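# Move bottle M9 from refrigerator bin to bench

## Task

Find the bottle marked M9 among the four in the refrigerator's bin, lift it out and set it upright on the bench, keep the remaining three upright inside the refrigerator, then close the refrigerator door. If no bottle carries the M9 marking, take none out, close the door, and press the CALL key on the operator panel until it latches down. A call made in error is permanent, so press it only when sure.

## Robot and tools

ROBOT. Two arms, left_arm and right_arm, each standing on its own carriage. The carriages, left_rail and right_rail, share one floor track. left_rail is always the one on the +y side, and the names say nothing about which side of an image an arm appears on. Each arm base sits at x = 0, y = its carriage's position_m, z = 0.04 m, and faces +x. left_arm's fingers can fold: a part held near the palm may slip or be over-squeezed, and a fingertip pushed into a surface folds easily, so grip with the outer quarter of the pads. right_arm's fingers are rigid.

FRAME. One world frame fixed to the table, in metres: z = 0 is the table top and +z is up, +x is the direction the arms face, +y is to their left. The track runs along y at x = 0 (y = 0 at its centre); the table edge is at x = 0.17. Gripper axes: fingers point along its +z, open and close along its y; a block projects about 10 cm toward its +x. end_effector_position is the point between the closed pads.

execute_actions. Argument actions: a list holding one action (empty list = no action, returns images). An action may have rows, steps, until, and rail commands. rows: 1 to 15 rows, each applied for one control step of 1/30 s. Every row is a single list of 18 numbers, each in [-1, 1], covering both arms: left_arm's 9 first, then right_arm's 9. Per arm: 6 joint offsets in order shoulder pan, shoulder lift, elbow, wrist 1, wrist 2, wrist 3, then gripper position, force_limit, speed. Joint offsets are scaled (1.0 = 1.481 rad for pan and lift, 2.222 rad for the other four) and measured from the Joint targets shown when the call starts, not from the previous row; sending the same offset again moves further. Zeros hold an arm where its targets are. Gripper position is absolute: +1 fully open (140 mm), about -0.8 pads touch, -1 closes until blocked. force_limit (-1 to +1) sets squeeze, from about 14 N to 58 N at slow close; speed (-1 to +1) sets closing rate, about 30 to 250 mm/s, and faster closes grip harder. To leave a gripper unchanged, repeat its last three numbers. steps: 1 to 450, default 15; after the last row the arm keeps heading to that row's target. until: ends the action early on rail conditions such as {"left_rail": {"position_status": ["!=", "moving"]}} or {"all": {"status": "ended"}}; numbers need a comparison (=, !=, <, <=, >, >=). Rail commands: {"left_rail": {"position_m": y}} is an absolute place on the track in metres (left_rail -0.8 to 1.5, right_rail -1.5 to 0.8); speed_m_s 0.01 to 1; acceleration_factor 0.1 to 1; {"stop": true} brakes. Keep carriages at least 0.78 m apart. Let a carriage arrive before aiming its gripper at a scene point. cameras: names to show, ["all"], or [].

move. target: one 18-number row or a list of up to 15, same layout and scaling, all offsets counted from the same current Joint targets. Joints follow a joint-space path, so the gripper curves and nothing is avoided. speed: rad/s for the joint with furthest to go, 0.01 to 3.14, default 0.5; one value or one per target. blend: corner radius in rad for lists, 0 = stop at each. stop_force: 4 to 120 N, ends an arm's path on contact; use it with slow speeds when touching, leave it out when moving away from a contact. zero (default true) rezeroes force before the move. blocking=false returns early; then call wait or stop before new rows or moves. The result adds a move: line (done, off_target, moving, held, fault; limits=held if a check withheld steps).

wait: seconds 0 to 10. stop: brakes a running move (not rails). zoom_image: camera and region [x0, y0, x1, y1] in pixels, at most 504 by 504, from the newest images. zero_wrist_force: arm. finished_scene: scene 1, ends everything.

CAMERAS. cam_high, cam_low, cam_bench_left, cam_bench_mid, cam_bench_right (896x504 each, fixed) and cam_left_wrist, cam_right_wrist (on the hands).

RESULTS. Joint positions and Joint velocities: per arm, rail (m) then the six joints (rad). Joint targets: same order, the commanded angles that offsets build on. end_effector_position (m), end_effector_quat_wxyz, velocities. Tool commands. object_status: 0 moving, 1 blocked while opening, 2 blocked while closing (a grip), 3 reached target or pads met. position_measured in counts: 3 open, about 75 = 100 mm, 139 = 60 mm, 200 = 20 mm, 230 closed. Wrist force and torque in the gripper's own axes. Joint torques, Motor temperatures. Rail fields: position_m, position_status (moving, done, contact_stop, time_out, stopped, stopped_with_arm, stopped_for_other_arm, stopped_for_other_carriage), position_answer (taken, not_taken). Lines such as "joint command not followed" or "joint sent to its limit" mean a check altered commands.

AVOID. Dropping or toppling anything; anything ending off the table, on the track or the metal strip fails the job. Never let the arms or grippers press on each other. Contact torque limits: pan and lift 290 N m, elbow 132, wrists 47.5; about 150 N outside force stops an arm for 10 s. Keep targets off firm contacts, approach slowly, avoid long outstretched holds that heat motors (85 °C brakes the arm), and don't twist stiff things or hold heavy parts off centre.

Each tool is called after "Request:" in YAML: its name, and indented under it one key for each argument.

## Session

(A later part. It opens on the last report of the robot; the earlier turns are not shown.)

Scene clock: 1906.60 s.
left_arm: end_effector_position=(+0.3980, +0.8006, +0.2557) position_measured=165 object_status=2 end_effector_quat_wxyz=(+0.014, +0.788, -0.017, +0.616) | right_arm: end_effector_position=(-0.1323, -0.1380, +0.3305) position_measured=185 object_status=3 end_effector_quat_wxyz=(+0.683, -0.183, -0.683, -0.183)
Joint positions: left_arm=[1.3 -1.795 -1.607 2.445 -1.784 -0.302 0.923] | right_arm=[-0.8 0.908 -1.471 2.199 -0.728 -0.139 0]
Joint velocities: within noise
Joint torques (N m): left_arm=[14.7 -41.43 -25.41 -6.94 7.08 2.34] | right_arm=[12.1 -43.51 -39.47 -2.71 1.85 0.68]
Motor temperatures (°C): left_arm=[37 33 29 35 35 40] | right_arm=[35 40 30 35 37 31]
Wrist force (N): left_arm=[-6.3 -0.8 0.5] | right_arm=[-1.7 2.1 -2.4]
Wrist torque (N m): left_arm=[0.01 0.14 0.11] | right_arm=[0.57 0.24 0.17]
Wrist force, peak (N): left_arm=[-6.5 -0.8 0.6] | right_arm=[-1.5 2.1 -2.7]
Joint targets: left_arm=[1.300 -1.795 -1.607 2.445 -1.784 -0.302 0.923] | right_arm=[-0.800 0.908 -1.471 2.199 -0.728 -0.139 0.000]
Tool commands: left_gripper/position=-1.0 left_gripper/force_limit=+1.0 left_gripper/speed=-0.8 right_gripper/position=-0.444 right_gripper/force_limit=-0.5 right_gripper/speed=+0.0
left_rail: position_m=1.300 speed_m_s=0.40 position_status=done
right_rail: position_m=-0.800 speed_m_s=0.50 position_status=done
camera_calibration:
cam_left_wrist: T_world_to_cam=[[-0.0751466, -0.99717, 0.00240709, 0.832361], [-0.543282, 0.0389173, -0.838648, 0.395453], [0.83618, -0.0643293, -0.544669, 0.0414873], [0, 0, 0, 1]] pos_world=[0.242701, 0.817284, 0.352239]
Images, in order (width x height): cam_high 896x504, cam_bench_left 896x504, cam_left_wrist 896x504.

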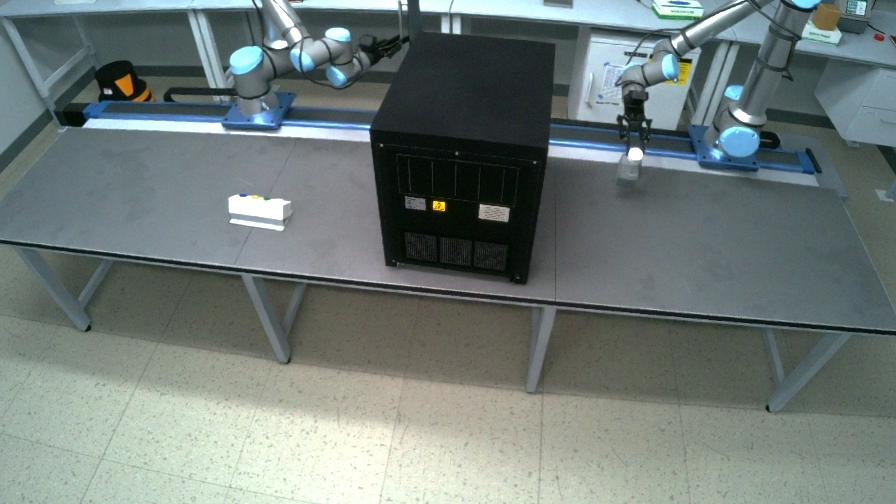

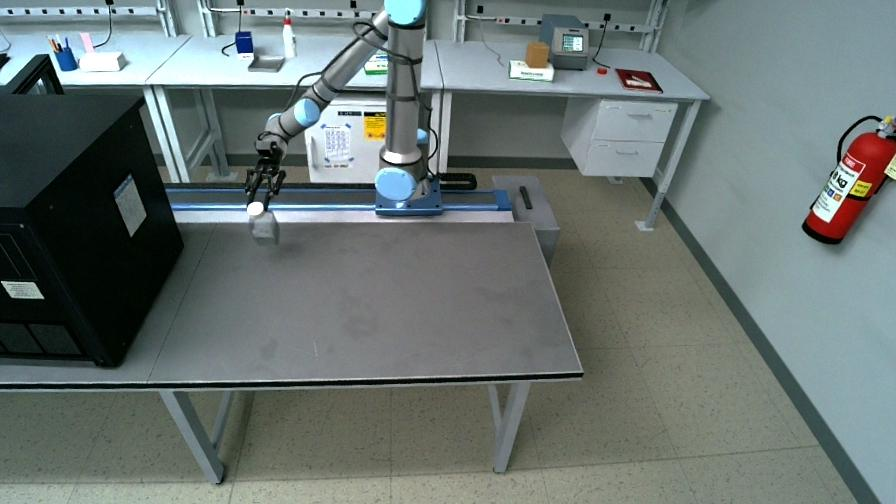

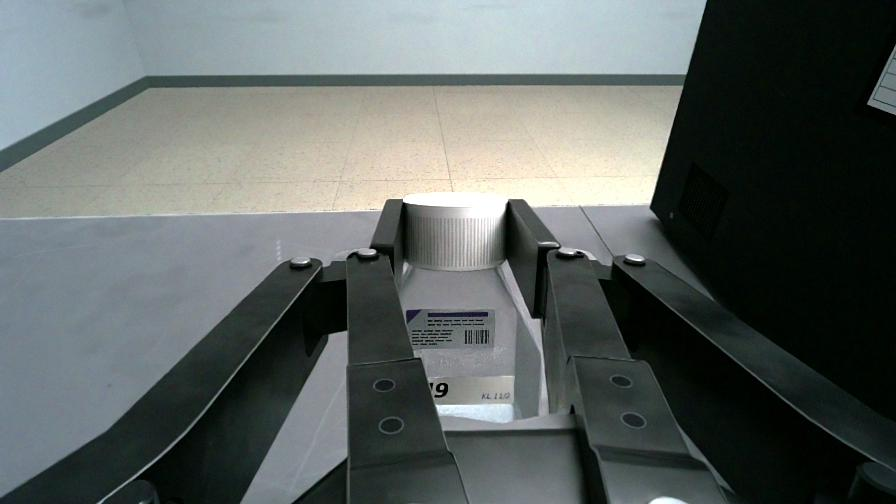

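Request:
move:
  target: [-0.01581, 0.19373, -0.05113, 0.34775, 0.0441, -0.41539, -1, 1, -0.8, 0, 0, 0, 0, 0, 0, -0.444, -0.5, 0]
  speed: 0.3
  cameras: ["cam_left_wrist", "cam_bench_left"]

Scene clock: 1922.10 s.
left_arm: end_effector_position=(+0.3972, +0.8008, +0.2098) position_measured=165 object_status=2 end_effector_quat_wxyz=(+0.015, +0.707, -0.015, +0.707) | right_arm: end_effector_position=(-0.1323, -0.1380, +0.3305) position_measured=185 object_status=3 end_effector_quat_wxyz=(+0.683, -0.183, -0.683, -0.183)
Joint positions: left_arm=[1.3 -1.819 -1.32 2.331 -1.012 -0.205 0.001] | right_arm=[-0.8 0.908 -1.471 2.199 -0.728 -0.139 0]
Joint torques (N m): left_arm=[-14.84 -37.16 -38.58 4.2 3.61 -2.66] | right_arm=[13.13 -44.59 -39.05 -2.63 1.76 0.64]
Wrist force (N): left_arm=[-6.3 -0.7 -0.1] | right_arm=[-1.2 1.5 -2.4]
Wrist torque (N m): left_arm=[0.09 -0.02 0.45] | right_arm=[0.45 0.15 0.17]
Wrist force, peak (N): left_arm=[-7.0 -0.6 -0.4] | right_arm=[-1.4 2.2 -2.7]
Joint targets: left_arm=[1.300 -1.819 -1.320 2.331 -1.012 -0.204 0.000] | right_arm=[-0.800 0.908 -1.471 2.199 -0.728 -0.139 0.000]
left_rail: position_m=1.300 speed_m_s=0.40 position_status=done
right_rail: position_m=-0.800 speed_m_s=0.50 position_status=done
move: done
camera_calibration:
cam_left_wrist: T_world_to_cam=[[-0.0741879, -0.997227, -0.0059485, 0.834125], [-0.324745, 0.0297981, -0.945332, 0.299394], [0.942888, -0.0682005, -0.326055, -0.067978], [0, 0, 0, 1]] pos_world=[0.223204, 0.818254, 0.265824]
Images, in order (width x height): cam_bench_left 896x504, cam_left_wrist 896x504.

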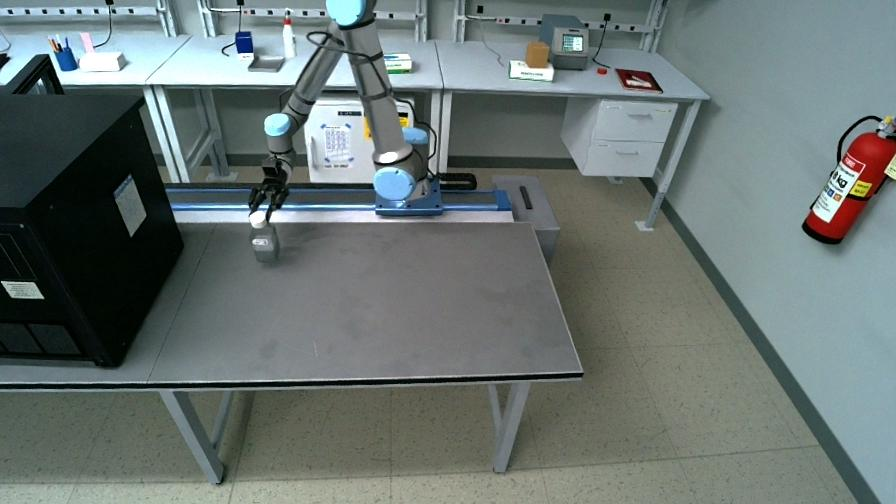

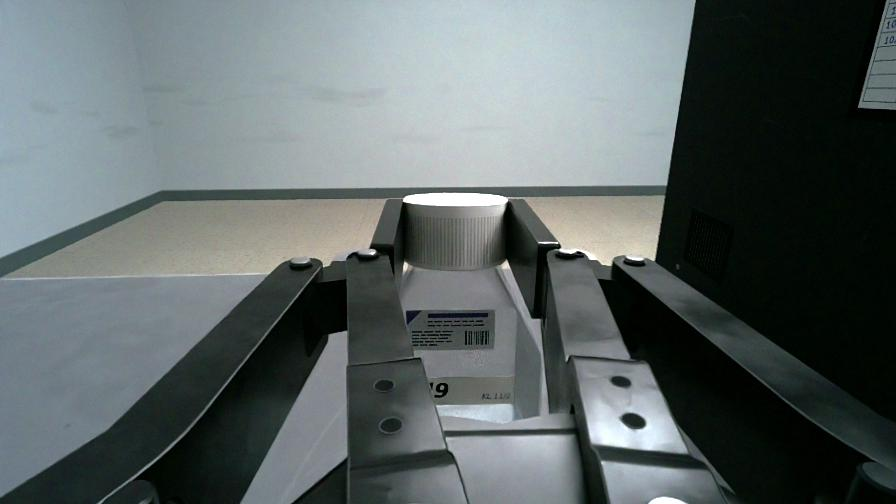

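Request:
zoom_image:
  camera: "cam_left_wrist"
  region: [376, 170, 536, 290]

Request:
zoom_image:
  camera: "cam_bench_left"
  region: [215, 180, 325, 280]

Scaled by 3.150 from the camera's 896x504 image, which has a finer 1280x720 frame.

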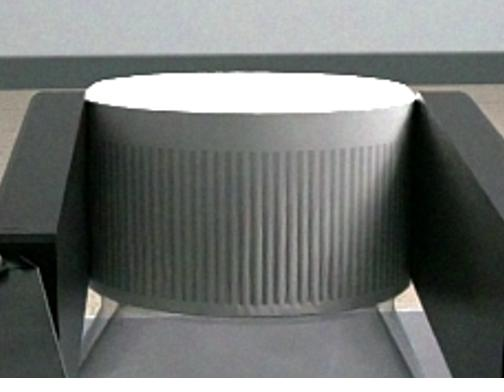

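Scaled by 4.582 from the camera's 896x504 image, which has a finer 1280x720 frame.

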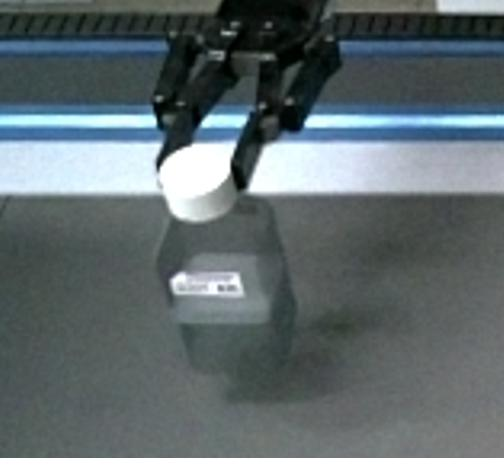

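Request:
move:
  target: [0.0034, 0.16047, -0.03997, 0.16835, -0.01107, -0.23023, -1, 1, -0.8, 0, 0, 0, 0, 0, 0, -0.444, -0.5, 0]
  speed: 0.25
  cameras: ["cam_left_wrist", "cam_bench_left", "cam_low"]

Request:
zoom_image:
  camera: "cam_left_wrist"
  region: [376, 170, 536, 290]

Request:
zoom_image:
  camera: "cam_low"
  region: [520, 120, 720, 300]

Scene clock: 1961.67 s.
left_arm: end_effector_position=(+0.3974, +0.8008, +0.1723) position_measured=165 object_status=2 end_effector_quat_wxyz=(+0.016, +0.666, -0.015, +0.746) | right_arm: end_effector_position=(-0.1323, -0.1380, +0.3305) position_measured=185 object_status=3 end_effector_quat_wxyz=(+0.683, -0.183, -0.683, -0.183)
Joint positions: left_arm=[1.3 -1.814 -1.082 2.242 -0.638 -0.229 -0.511] | right_arm=[-0.8 0.908 -1.471 2.199 -0.728 -0.139 0]
Joint torques (N m): left_arm=[13.07 -44.75 -28.66 7.18 -6.08 -2.55] | right_arm=[14.21 -44.67 -39.54 -2.29 1.71 0.5]
Wrist force (N): left_arm=[-6.5 -0.8 -0.4] | right_arm=[-1.1 1.8 -2.1]
Wrist torque (N m): left_arm=[0.12 -0.01 0.46] | right_arm=[0.51 0.11 0.18]
Wrist force, peak (N): left_arm=[-7.1 -0.9 -0.4] | right_arm=[-1.6 2.1 -2.7]
Joint targets: left_arm=[1.300 -1.814 -1.082 2.242 -0.638 -0.229 -0.511] | right_arm=[-0.800 0.908 -1.471 2.199 -0.728 -0.139 0.000]
left_rail: position_m=1.300 speed_m_s=0.40 position_status=done
right_rail: position_m=-0.800 speed_m_s=0.50 position_status=done
move: done
camera_calibration:
cam_left_wrist: T_world_to_cam=[[-0.0734645, -0.997253, -0.00941366, 0.834179], [-0.215569, 0.0250949, -0.976166, 0.229732], [0.973721, -0.0696842, -0.21682, -0.11027], [0, 0, 0, 1]] pos_world=[0.218178, 0.818438, 0.208201]
Images, in order (width x height): cam_low 896x504, cam_bench_left 896x504, cam_left_wrist 896x504.

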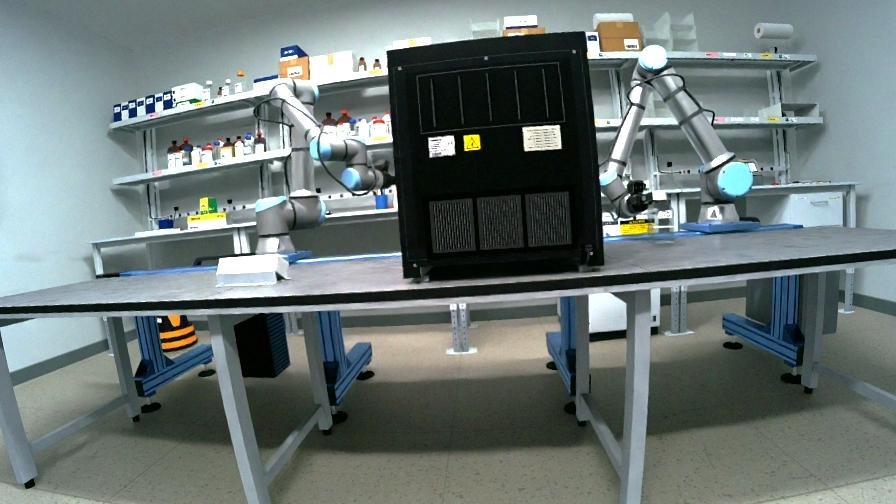

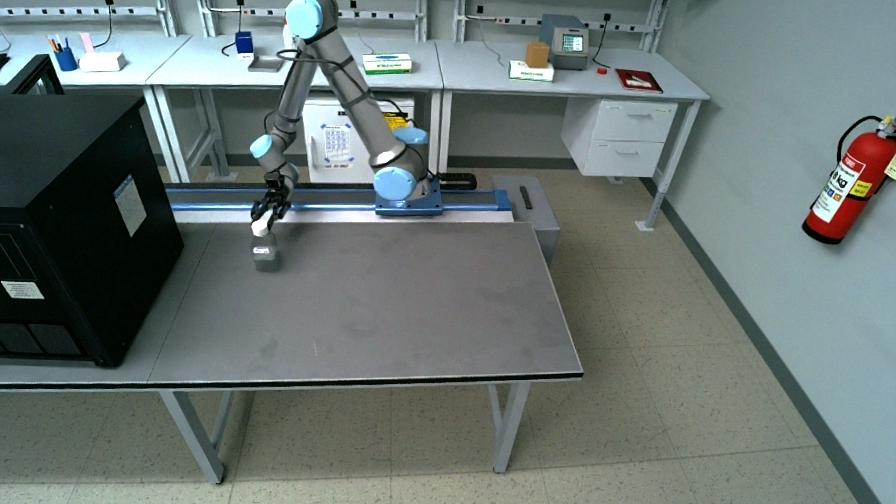

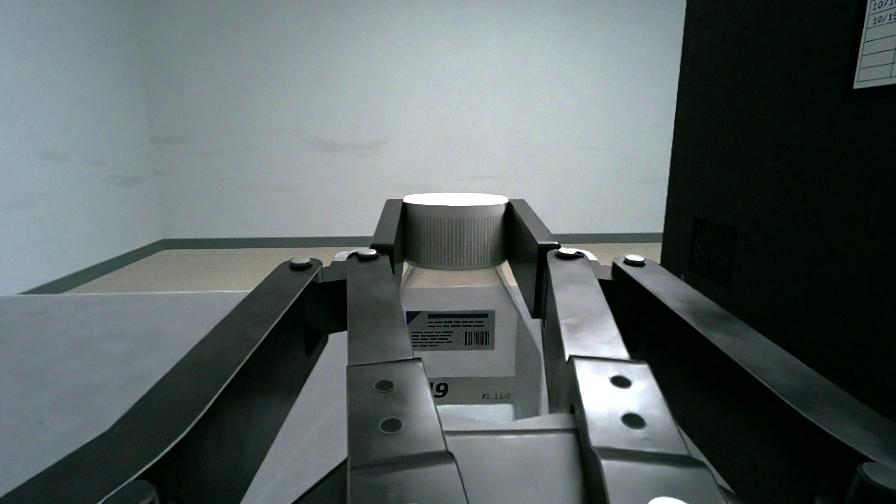

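Scaled by 3.150 from the camera's 896x504 image, which has a finer 1280x720 frame.

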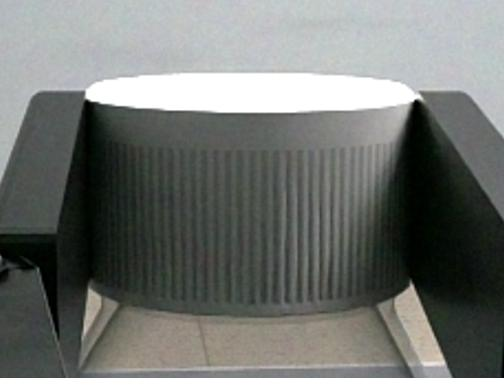

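Scaled by 2.520 from the camera's 896x504 image, which has a finer 1280x720 frame.

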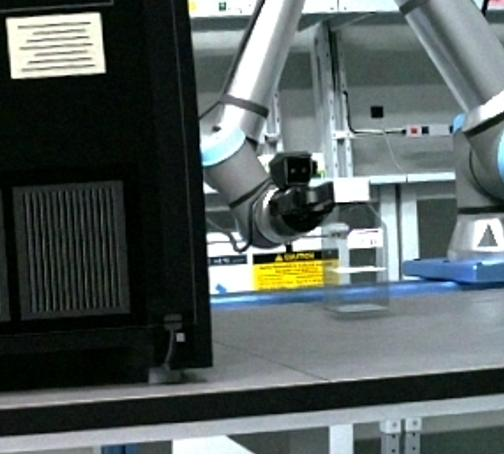

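Request:
move:
  target: [0, 0.01949, 0.00024, -0.01323, 0, 0, -1, 1, -0.8, 0, 0, 0, 0, 0, 0, -0.444, -0.5, 0]
  speed: 0.015
  stop_force: 5
  cameras: ["cam_left_wrist", "cam_bench_left"]

Scene clock: 1976.63 s.
left_arm: end_effector_position=(+0.3974, +0.8008, +0.1615) position_measured=165 object_status=2 end_effector_quat_wxyz=(+0.016, +0.666, -0.015, +0.746) | right_arm: end_effector_position=(-0.1323, -0.1380, +0.3305) position_measured=185 object_status=3 end_effector_quat_wxyz=(+0.683, -0.183, -0.683, -0.183)
Joint positions: left_arm=[1.3 -1.814 -1.061 2.243 -0.659 -0.229 -0.511] | right_arm=[-0.8 0.908 -1.471 2.199 -0.728 -0.139 0]
Joint torques (N m): left_arm=[13.35 -64.9 -4.99 6.39 2.2 -2.15] | right_arm=[11.05 -46.08 -39.47 -2.3 1.33 0.19]
Wrist force (N): left_arm=[-2.3 -0.6 -0.8] | right_arm=[-1.5 2.1 -2.3]
Wrist torque (N m): left_arm=[0.25 0.14 0.44] | right_arm=[0.57 0.20 0.17]
Wrist force, peak (N): left_arm=[8.9 -0.3 -2.3] | right_arm=[-1.6 2.0 -2.7]
Joint targets: left_arm=[1.300 -1.814 -1.061 2.243 -0.659 -0.229 -0.511] | right_arm=[-0.800 0.908 -1.471 2.199 -0.728 -0.139 0.000]
left_rail: position_m=1.300 speed_m_s=0.40 position_status=done
right_rail: position_m=-0.800 speed_m_s=0.50 position_status=done
move: contact (left_arm)
camera_calibration:
cam_left_wrist: T_world_to_cam=[[-0.0734871, -0.997251, -0.00951798, 0.834092], [-0.215465, 0.0251945, -0.976187, 0.21897], [0.973743, -0.0696863, -0.216724, -0.112558], [0, 0, 0, 1]] pos_world=[0.218078, 0.818439, 0.1973]
Images, in order (width x height): cam_bench_left 896x504, cam_left_wrist 896x504.

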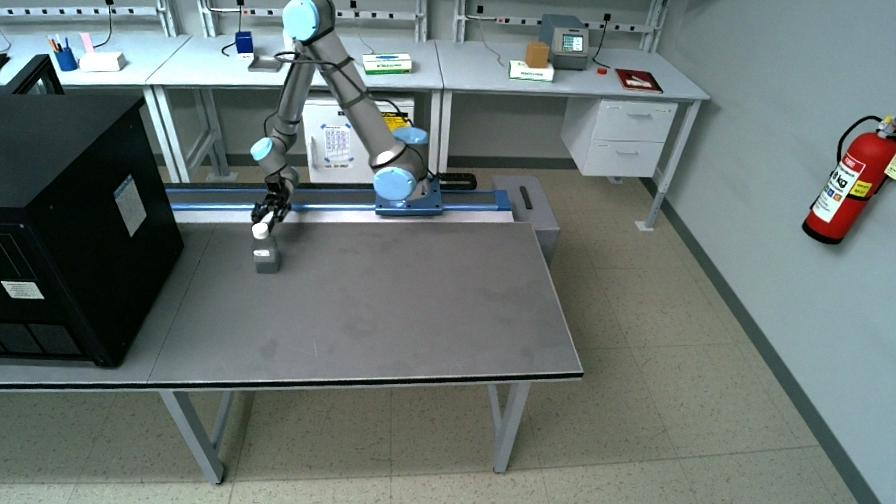

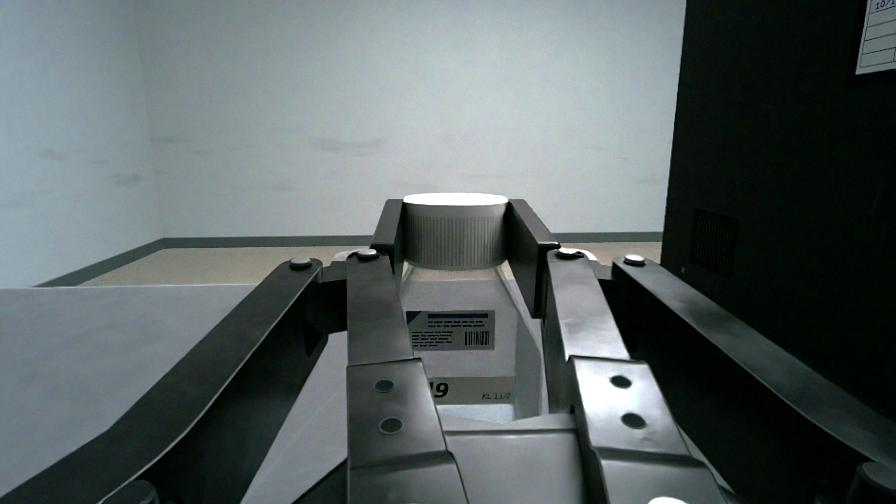

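Request:
execute_actions:
  actions:
    - {"rows": [[0,0,0,0,0,0,-0.05,-1,-1,0,0,0,0,0,0,-0.444,-0.5,0]], "steps": 30}
  cameras: ["cam_left_wrist", "cam_bench_left"]

Scene clock: 1986.03 s.
left_arm: end_effector_position=(+0.3974, +0.8008, +0.1615) position_measured=135 object_status=3 end_effector_quat_wxyz=(+0.016, +0.666, -0.015, +0.746) | right_arm: end_effector_position=(-0.1323, -0.1380, +0.3305) position_measured=185 object_status=3 end_effector_quat_wxyz=(+0.683, -0.183, -0.683, -0.183)
Joint positions: left_arm=[1.3 -1.814 -1.061 2.243 -0.659 -0.229 -0.511] | right_arm=[-0.8 0.908 -1.471 2.199 -0.728 -0.139 0]
Joint torques (N m): left_arm=[13.55 -61.79 -23.51 6.28 1.85 -0.19] | right_arm=[12.18 -44.92 -38.69 -1.95 1.58 0.48]
Wrist force (N): left_arm=[-2.8 0.0 0.0] | right_arm=[-1.5 1.8 -2.3]
Wrist torque (N m): left_arm=[0.31 0.13 0.46] | right_arm=[0.52 0.21 0.18]
Wrist force, peak (N): left_arm=[-3.8 -0.3 -0.9] | right_arm=[-1.5 2.2 -2.5]
Joint targets: left_arm=[1.300 -1.814 -1.061 2.243 -0.659 -0.229 -0.511] | right_arm=[-0.800 0.908 -1.471 2.199 -0.728 -0.139 0.000]
left_rail: position_m=1.300 speed_m_s=0.40 position_status=done
right_rail: position_m=-0.800 speed_m_s=0.50 position_status=done
camera_calibration:
cam_left_wrist: T_world_to_cam=[[-0.0734653, -0.997253, -0.00942074, 0.83407], [-0.215473, 0.0250951, -0.976187, 0.219053], [0.973742, -0.0696859, -0.216725, -0.112558], [0, 0, 0, 1]] pos_world=[0.218078, 0.818438, 0.1973]
Images, in order (width x height): cam_bench_left 896x504, cam_left_wrist 896x504.

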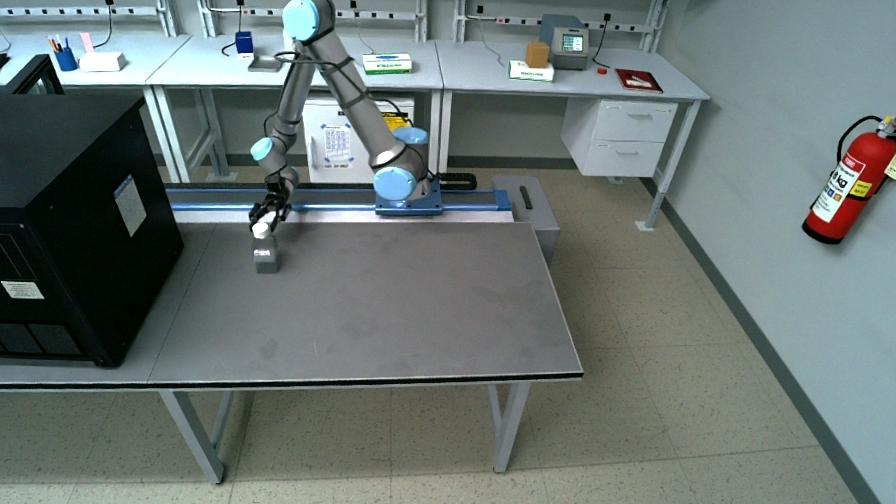

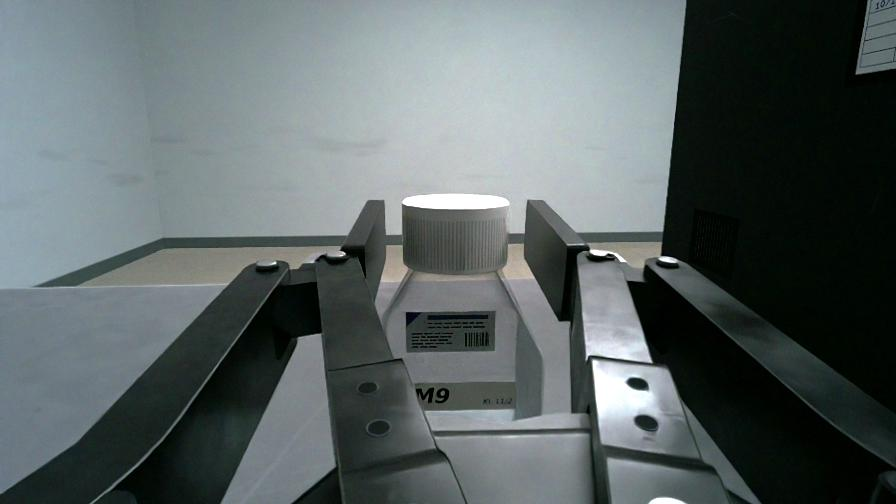

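Request:
move:
  target:
    - [-0.06465, -0.02365, 0.01836, -0.07005, -0.03905, 0.06965, -0.05, -1, -1, 0.11006, 0.04862, -0.03825, 0.00585, 0.15167, 0, -0.444, -0.5, 0]
    - [-0.12836, -0.03659, 0.02707, -0.10692, -0.07922, 0.10892, -0.05, -1, -1, 0.17488, 0.07562, -0.06121, 0.0108, 0.27363, 0, -0.444, -0.5, 0]
    - [-0.20927, -0.04305, 0.02852, -0.13193, -0.13135, 0.14, -0.05, -1, -1, 0.23025, 0.11276, -0.09451, 0.01935, 0.38929, 0, -0.444, -0.5, 0]
    - [-0.20927, -0.04305, 0.02852, -0.13193, -0.13135, 0.14, -0.05, -1, -1, 0.29102, 0.18028, -0.15842, 0.03825, 0.54725, 0, -0.444, -0.5, 0]
    - [-0.20927, -0.04305, 0.02852, -0.13193, -0.13135, 0.14, -0.05, -1, -1, 0.32478, 0.25523, -0.23537, 0.06526, 0.68767, 0, -0.444, -0.5, 0]
    - [-0.20927, -0.04305, 0.02852, -0.13193, -0.13135, 0.14, -0.05, -1, -1, 0.33558, 0.33356, -0.32043, 0.09856, 0.81278, 0, -0.444, -0.5, 0]
    - [-0.20927, -0.04305, 0.02852, -0.13193, -0.13135, 0.14, -0.05, -1, -1, 0.32883, 0.41256, -0.41224, 0.13681, 0.92619, 0, -0.444, -0.5, 0]
  speed: 0.25
  blend: 0.04
  stop_force: 45
  cameras: ["all"]

Scene clock: 2072.40 s.
left_arm: end_effector_position=(+0.2478, +0.8075, +0.1665) position_measured=135 object_status=3 end_effector_quat_wxyz=(+0.016, +0.666, -0.014, +0.746) | right_arm: end_effector_position=(+0.1594, +0.4323, +0.3314) position_measured=185 object_status=3 end_effector_quat_wxyz=(-0.354, +0.612, +0.353, +0.613)
Joint positions: left_arm=[1.3 -2.124 -1.125 2.306 -0.952 -0.521 -0.2] | right_arm=[-0.8 1.396 -0.86 1.283 -0.424 1.919 0]
Joint torques (N m): left_arm=[-14.9 -61.56 -3.15 -0.67 -4.17 2.36] | right_arm=[-15.79 -92.67 -53.4 0.45 3.46 0.06]
Wrist force (N): left_arm=[-2.6 0.7 -0.2] | right_arm=[-1.3 3.2 -2.8]
Wrist torque (N m): left_arm=[0.33 0.11 0.19] | right_arm=[0.53 0.19 0.18]
Wrist force, peak (N): left_arm=[-3.3 0.4 -0.4] | right_arm=[-0.5 3.9 -3.3]
Joint targets: left_arm=[1.300 -2.124 -1.125 2.306 -0.952 -0.521 -0.200] | right_arm=[-0.800 1.396 -0.860 1.283 -0.424 1.919 0.000]
left_rail: position_m=1.300 speed_m_s=0.40 position_status=done
right_rail: position_m=-0.800 speed_m_s=0.50 position_status=done
move: done
camera_calibration:
cam_left_wrist: T_world_to_cam=[[-0.0733311, -0.997269, -0.00881549, 0.829688], [-0.215713, 0.0244906, -0.97615, 0.192137], [0.973699, -0.0696805, -0.21692, 0.0347244], [0, 0, 0, 1]] pos_world=[0.0684774, 0.825136, 0.202401]
cam_right_wrist: T_world_to_cam=[[0.856433, -0.516228, 0.00554566, 0.089368], [-0.199639, -0.341074, -0.918593, 0.468783], [0.476095, 0.785607, -0.395166, -0.0991386], [0, 0, 0, 1]] pos_world=[0.0642488, 0.283908, 0.390949]

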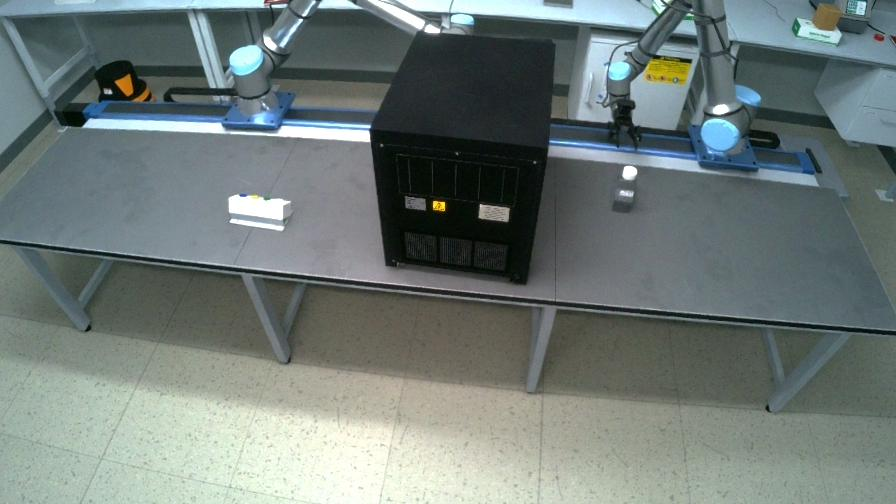

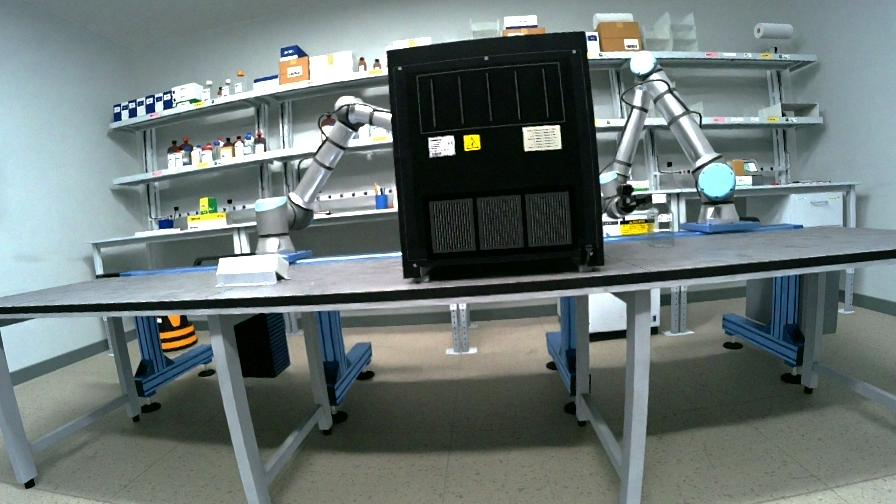

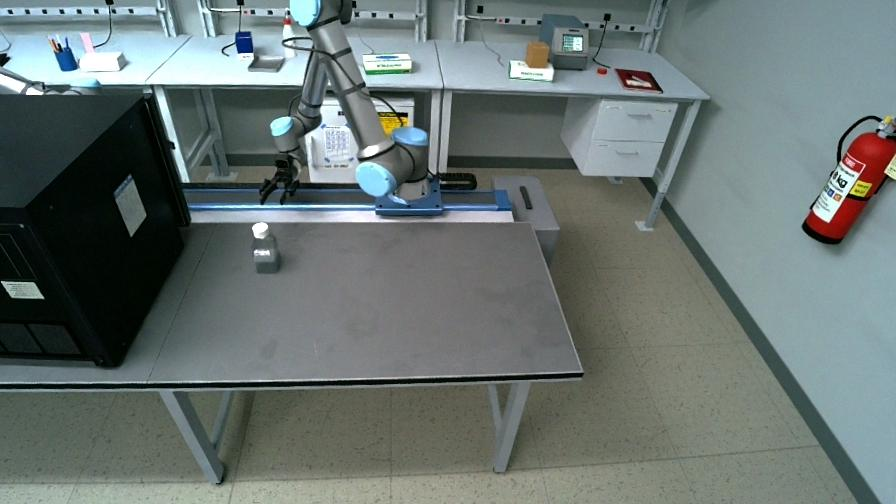

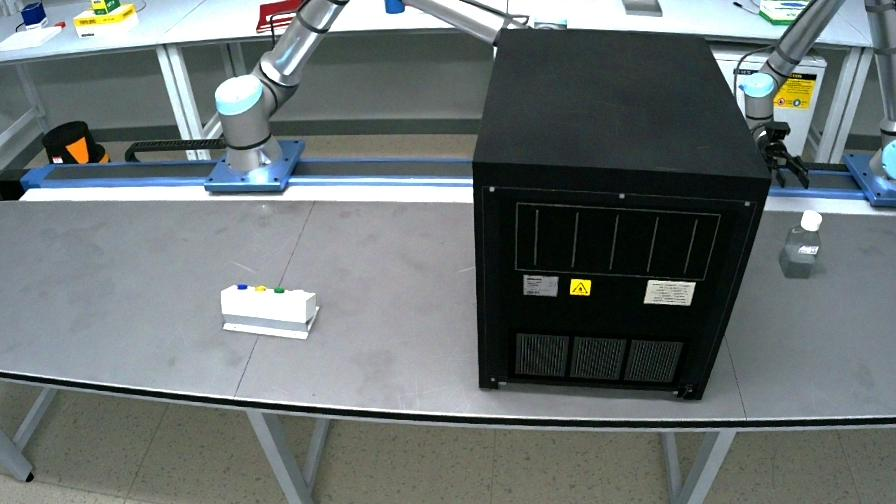

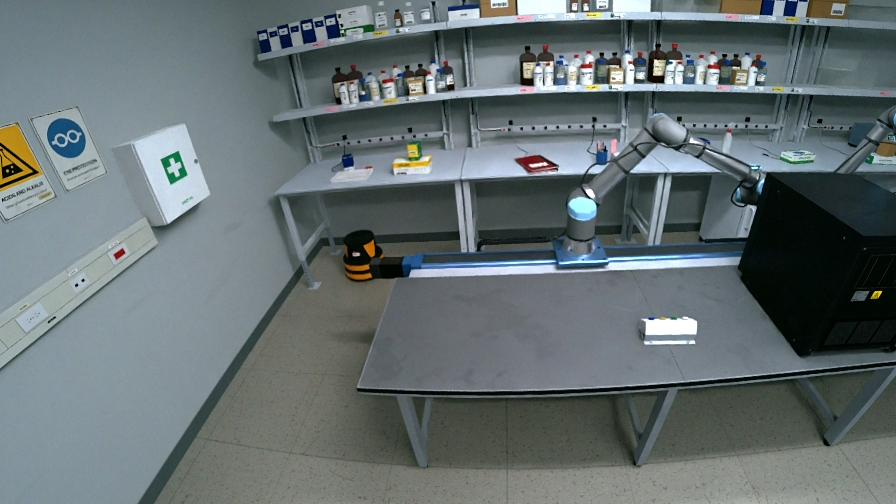

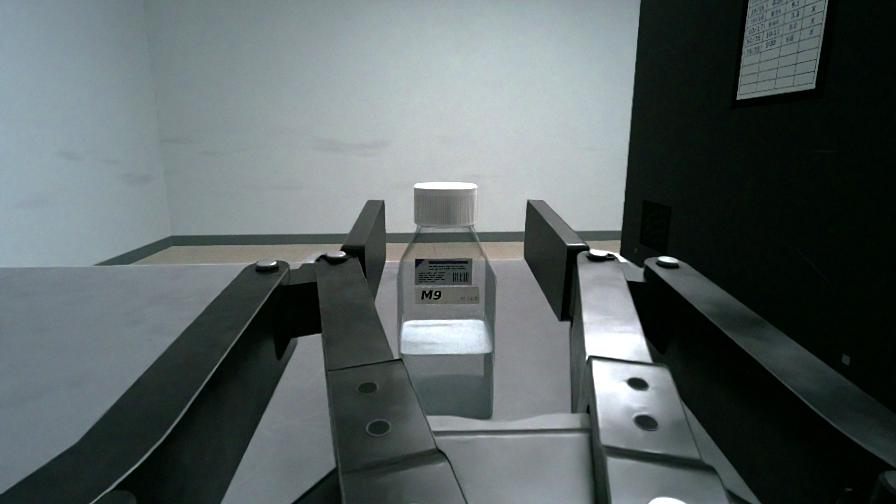

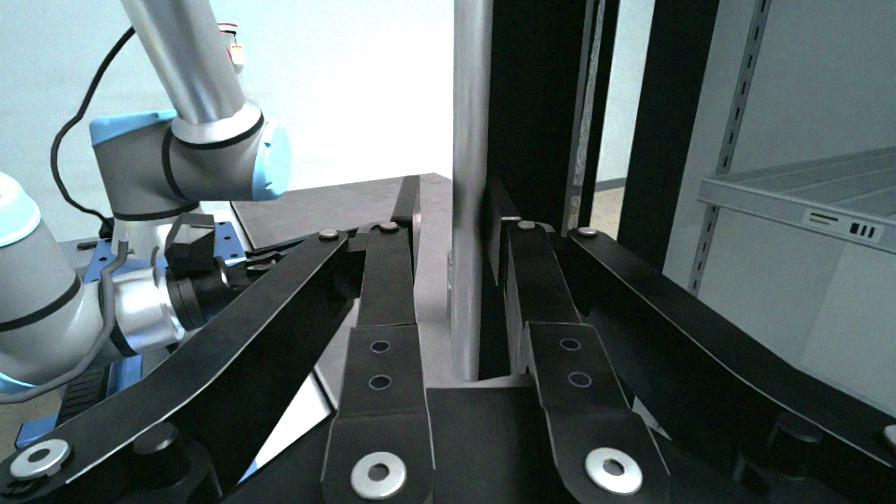

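Request:
move:
  target: [0, 0, 0, 0, 0, 0, -0.05, -1, -1, -0.01688, 0.04794, -0.05626, 0.0252, 0.06751, 0, -0.444, -0.5, 0]
  speed: 0.1
  stop_force: 35
  cameras: ["cam_right_wrist", "cam_bench_left", "cam_left_wrist"]

Scene clock: 2086.83 s.
left_arm: end_effector_position=(+0.2478, +0.8075, +0.1665) position_measured=135 object_status=3 end_effector_quat_wxyz=(+0.016, +0.666, -0.014, +0.746) | right_arm: end_effector_position=(+0.2402, +0.4409, +0.3297) position_measured=185 object_status=3 end_effector_quat_wxyz=(-0.298, +0.641, +0.299, +0.641)
Joint positions: left_arm=[1.3 -2.124 -1.125 2.306 -0.952 -0.521 -0.2] | right_arm=[-0.8 1.371 -0.789 1.158 -0.368 2.069 0]
Joint torques (N m): left_arm=[-13.83 -60.08 -3.23 -0.34 -4.23 2.12] | right_arm=[-16.26 -99.73 -54.26 0.8 3.8 -0.01]
Wrist force (N): left_arm=[-2.6 1.0 -0.5] | right_arm=[-2.2 1.4 -1.6]
Wrist torque (N m): left_arm=[0.39 0.10 0.19] | right_arm=[0.41 0.37 0.17]
Wrist force, peak (N): left_arm=[-3.0 1.1 -0.6] | right_arm=[-1.0 10.3 1.9]
Joint targets: left_arm=[1.300 -2.124 -1.125 2.306 -0.952 -0.521 -0.200] | right_arm=[-0.800 1.371 -0.789 1.158 -0.368 2.069 0.000]
left_rail: position_m=1.300 speed_m_s=0.40 position_status=done
right_rail: position_m=-0.800 speed_m_s=0.50 position_status=done
move: done
camera_calibration:
cam_left_wrist: T_world_to_cam=[[-0.0733311, -0.997269, -0.00881549, 0.829688], [-0.215713, 0.0244906, -0.97615, 0.192137], [0.973699, -0.0696805, -0.21692, 0.0347244], [0, 0, 0, 1]] pos_world=[0.0684774, 0.825136, 0.202401]
cam_right_wrist: T_world_to_cam=[[0.753475, -0.657446, 0.00627591, 0.111247], [-0.256586, -0.302826, -0.917856, 0.482854], [0.605342, 0.689972, -0.396863, -0.133395], [0, 0, 0, 1]] pos_world=[0.120821, 0.311398, 0.389553]
Images, in order (width x height): cam_bench_left 896x504, cam_left_wrist 896x504, cam_right_wrist 896x504.

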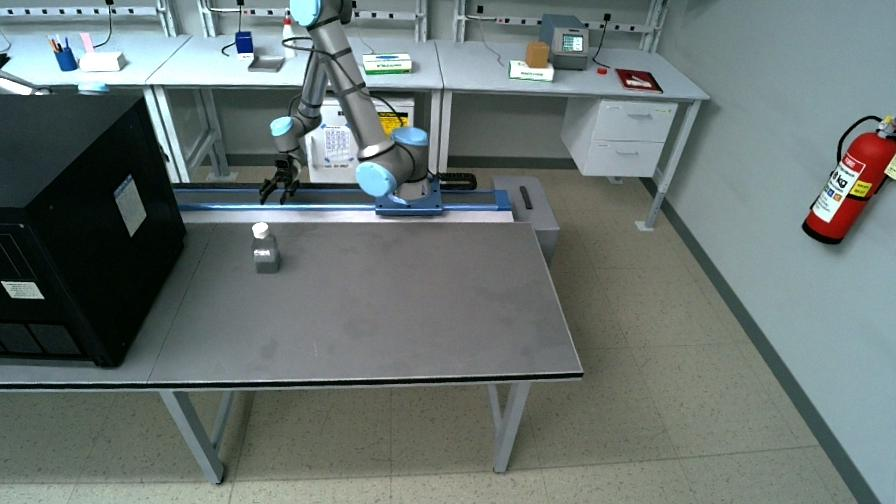

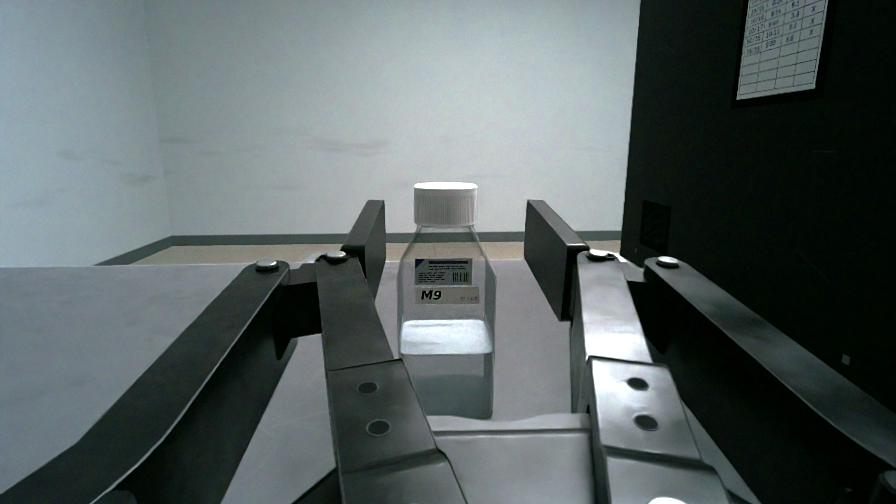

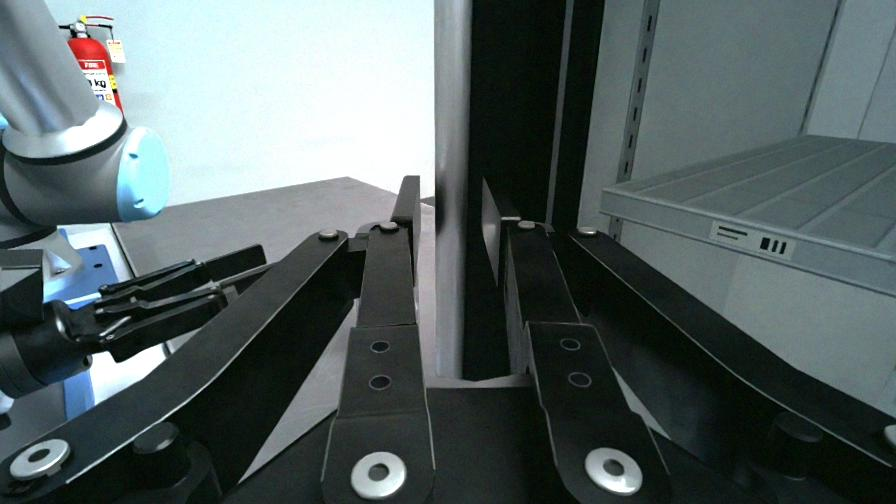

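Request:
move:
  target: [0, 0, 0, 0, 0, 0, -0.05, -1, -1, -0.00583, -0.00789, 0.00951, -0.00426, -0.00388, 0, -0.444, -0.5, 0]
  speed: 0.02
  stop_force: 18
  cameras: ["cam_right_wrist"]

Request:
zoom_image:
  camera: "cam_right_wrist"
  region: [380, 0, 880, 300]

Scene clock: 2110.20 s.
left_arm: end_effector_position=(+0.2478, +0.8075, +0.1665) position_measured=135 object_status=3 end_effector_quat_wxyz=(+0.016, +0.666, -0.014, +0.746) | right_arm: end_effector_position=(+0.2458, +0.4352, +0.3298) position_measured=185 object_status=3 end_effector_quat_wxyz=(-0.299, +0.641, +0.299, +0.641)
Joint positions: left_arm=[1.3 -2.124 -1.125 2.306 -0.952 -0.521 -0.2] | right_arm=[-0.8 1.364 -0.799 1.175 -0.376 2.062 0]
Joint torques (N m): left_arm=[-14.18 -60.72 -3.52 -0.34 -3.79 2.31] | right_arm=[-3.59 -102.95 -53.21 1.3 8.38 0.21]
Wrist force (N): left_arm=[-2.5 0.6 -0.1] | right_arm=[-3.9 -14.6 -2.9]
Wrist torque (N m): left_arm=[0.32 0.09 0.19] | right_arm=[0.71 0.34 0.21]
Wrist force, peak (N): left_arm=[-2.8 1.2 -0.6] | right_arm=[-3.7 -20.8 3.0]
Joint targets: left_arm=[1.300 -2.124 -1.125 2.306 -0.952 -0.521 -0.200] | right_arm=[-0.800 1.364 -0.799 1.175 -0.376 2.062 0.000]
left_rail: position_m=1.300 speed_m_s=0.40 position_status=done
right_rail: position_m=-0.800 speed_m_s=0.50 position_status=done
move: contact (right_arm)
camera_calibration:
cam_right_wrist: T_world_to_cam=[[0.753682, -0.657209, 0.00629676, 0.103247], [-0.256417, -0.302851, -0.917895, 0.482632], [0.605156, 0.690187, -0.396772, -0.132829], [0, 0, 0, 1]] pos_world=[0.126322, 0.305697, 0.389653]
Images, in order (width x height): cam_right_wrist 896x504.

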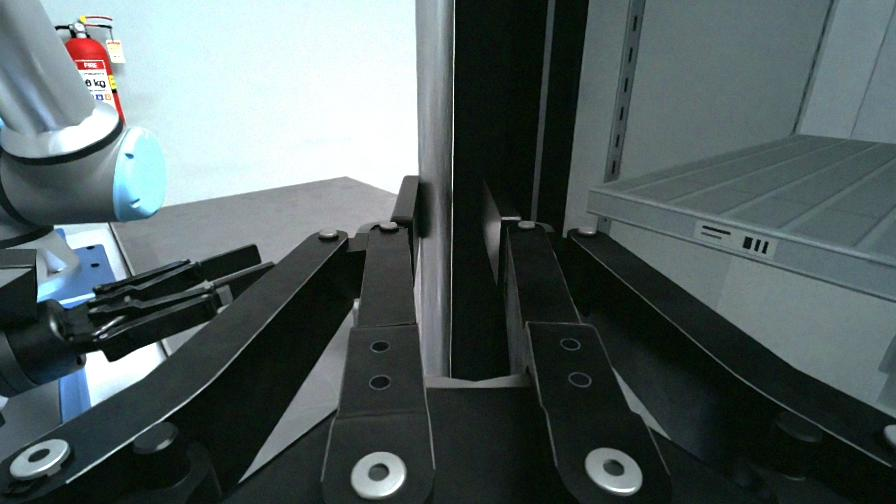

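Scaled by 1.008 from the camera's 896x504 image, which has a finer 1280x720 frame.

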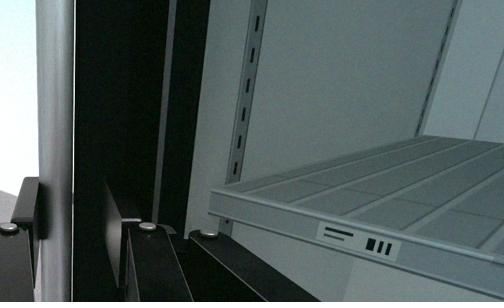

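Request:
move:
  target:
    - [0, 0, 0, 0, 0, 0, -0.05, -1, -1, 0.00439, 0.00675, -0.00765, 0.0036, 0.00315, 0, -0.444, -0.5, 0]
    - [0, 0, 0, 0, 0, 0, -0.05, -1, -1, 0.05199, -0.07562, 0.08956, -0.03915, 0.03465, 0, -0.444, -0.5, 0]
  speed: [0.03, 0.15]
  cameras: ["cam_right_wrist", "cam_left_wrist", "cam_bench_left"]

Scene clock: 2129.27 s.
left_arm: end_effector_position=(+0.2478, +0.8075, +0.1665) position_measured=135 object_status=3 end_effector_quat_wxyz=(+0.016, +0.666, -0.014, +0.746) | right_arm: end_effector_position=(+0.1615, +0.3631, +0.3294) position_measured=185 object_status=3 end_effector_quat_wxyz=(-0.299, +0.641, +0.299, +0.641)
Joint positions: left_arm=[1.3 -2.124 -1.125 2.306 -0.952 -0.521 -0.2] | right_arm=[-0.8 1.441 -0.911 1.374 -0.463 2.139 0]
Joint torques (N m): left_arm=[-14.04 -60.44 -4.31 0.08 -3.62 2.57] | right_arm=[14.08 -116.91 -33.52 -6.63 3.89 -0.04]
Wrist force (N): left_arm=[-2.6 0.7 -0.3] | right_arm=[-3.0 2.8 -1.1]
Wrist torque (N m): left_arm=[0.34 0.11 0.19] | right_arm=[0.73 0.54 0.16]
Wrist force, peak (N): left_arm=[-2.9 1.0 -0.6] | right_arm=[-4.0 -14.9 -3.1]
Joint targets: left_arm=[1.300 -2.124 -1.125 2.306 -0.952 -0.521 -0.200] | right_arm=[-0.800 1.441 -0.911 1.374 -0.463 2.139 0.000]
left_rail: position_m=1.300 speed_m_s=0.40 position_status=done
right_rail: position_m=-0.800 speed_m_s=0.50 position_status=done
move: done
camera_calibration:
cam_left_wrist: T_world_to_cam=[[-0.0733311, -0.997269, -0.00881549, 0.829688], [-0.215713, 0.0244906, -0.97615, 0.192137], [0.973699, -0.0696805, -0.21692, 0.0347244], [0, 0, 0, 1]] pos_world=[0.0684774, 0.825136, 0.202401]
cam_right_wrist: T_world_to_cam=[[0.753722, -0.657164, 0.00627123, 0.119398], [-0.256398, -0.302831, -0.917907, 0.438812], [0.605114, 0.690239, -0.396746, -0.0322311], [0, 0, 0, 1]] pos_world=[0.0420216, 0.233597, 0.389253]
Images, in order (width x height): cam_bench_left 896x504, cam_left_wrist 896x504, cam_right_wrist 896x504.

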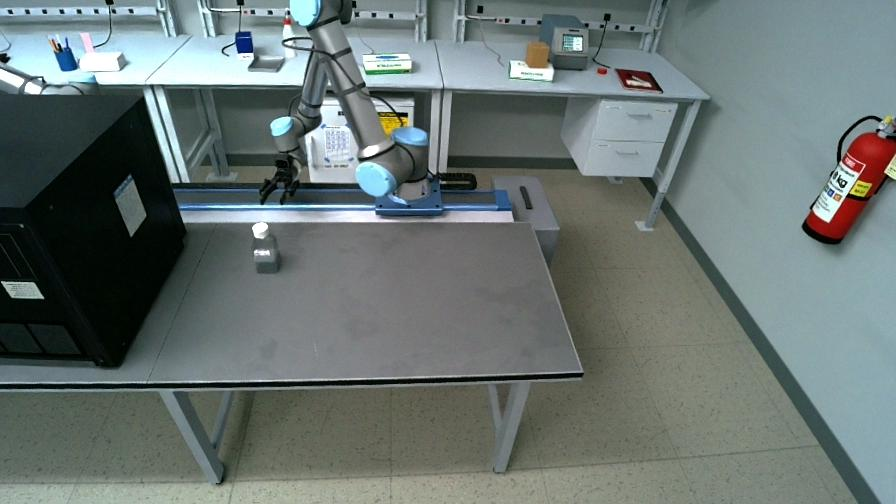

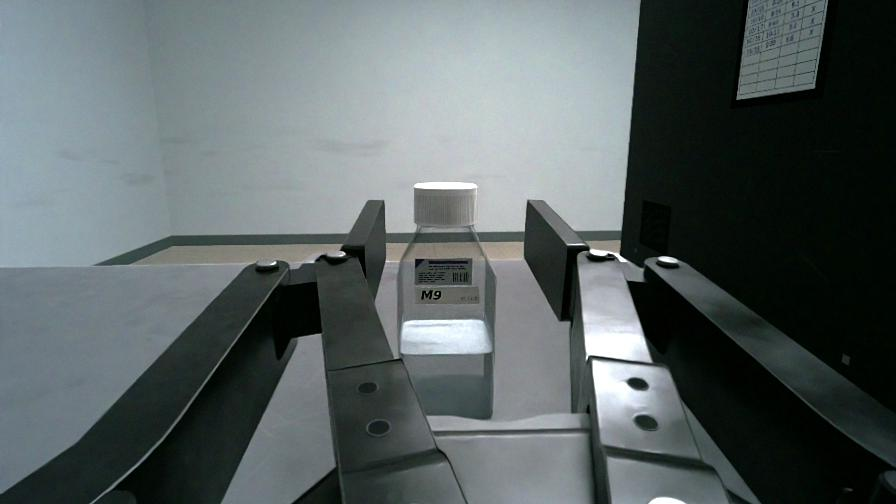

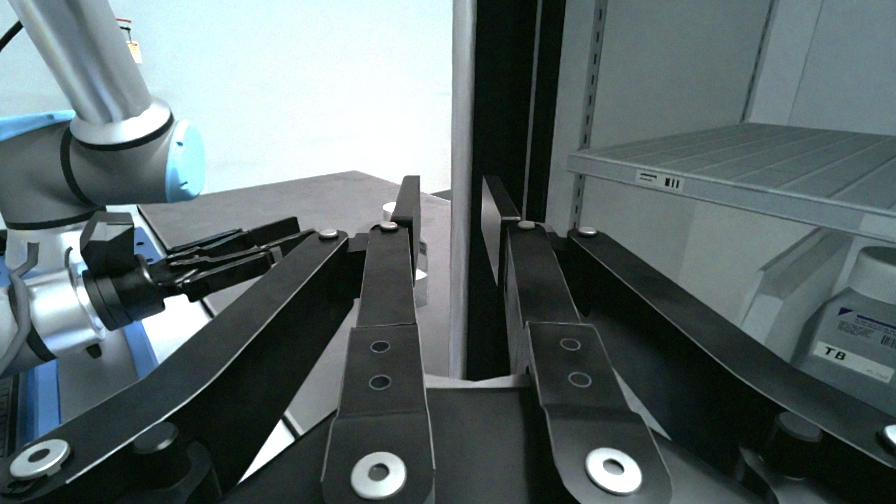

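Request:
finished_scene:

The scene is finished: the task was done.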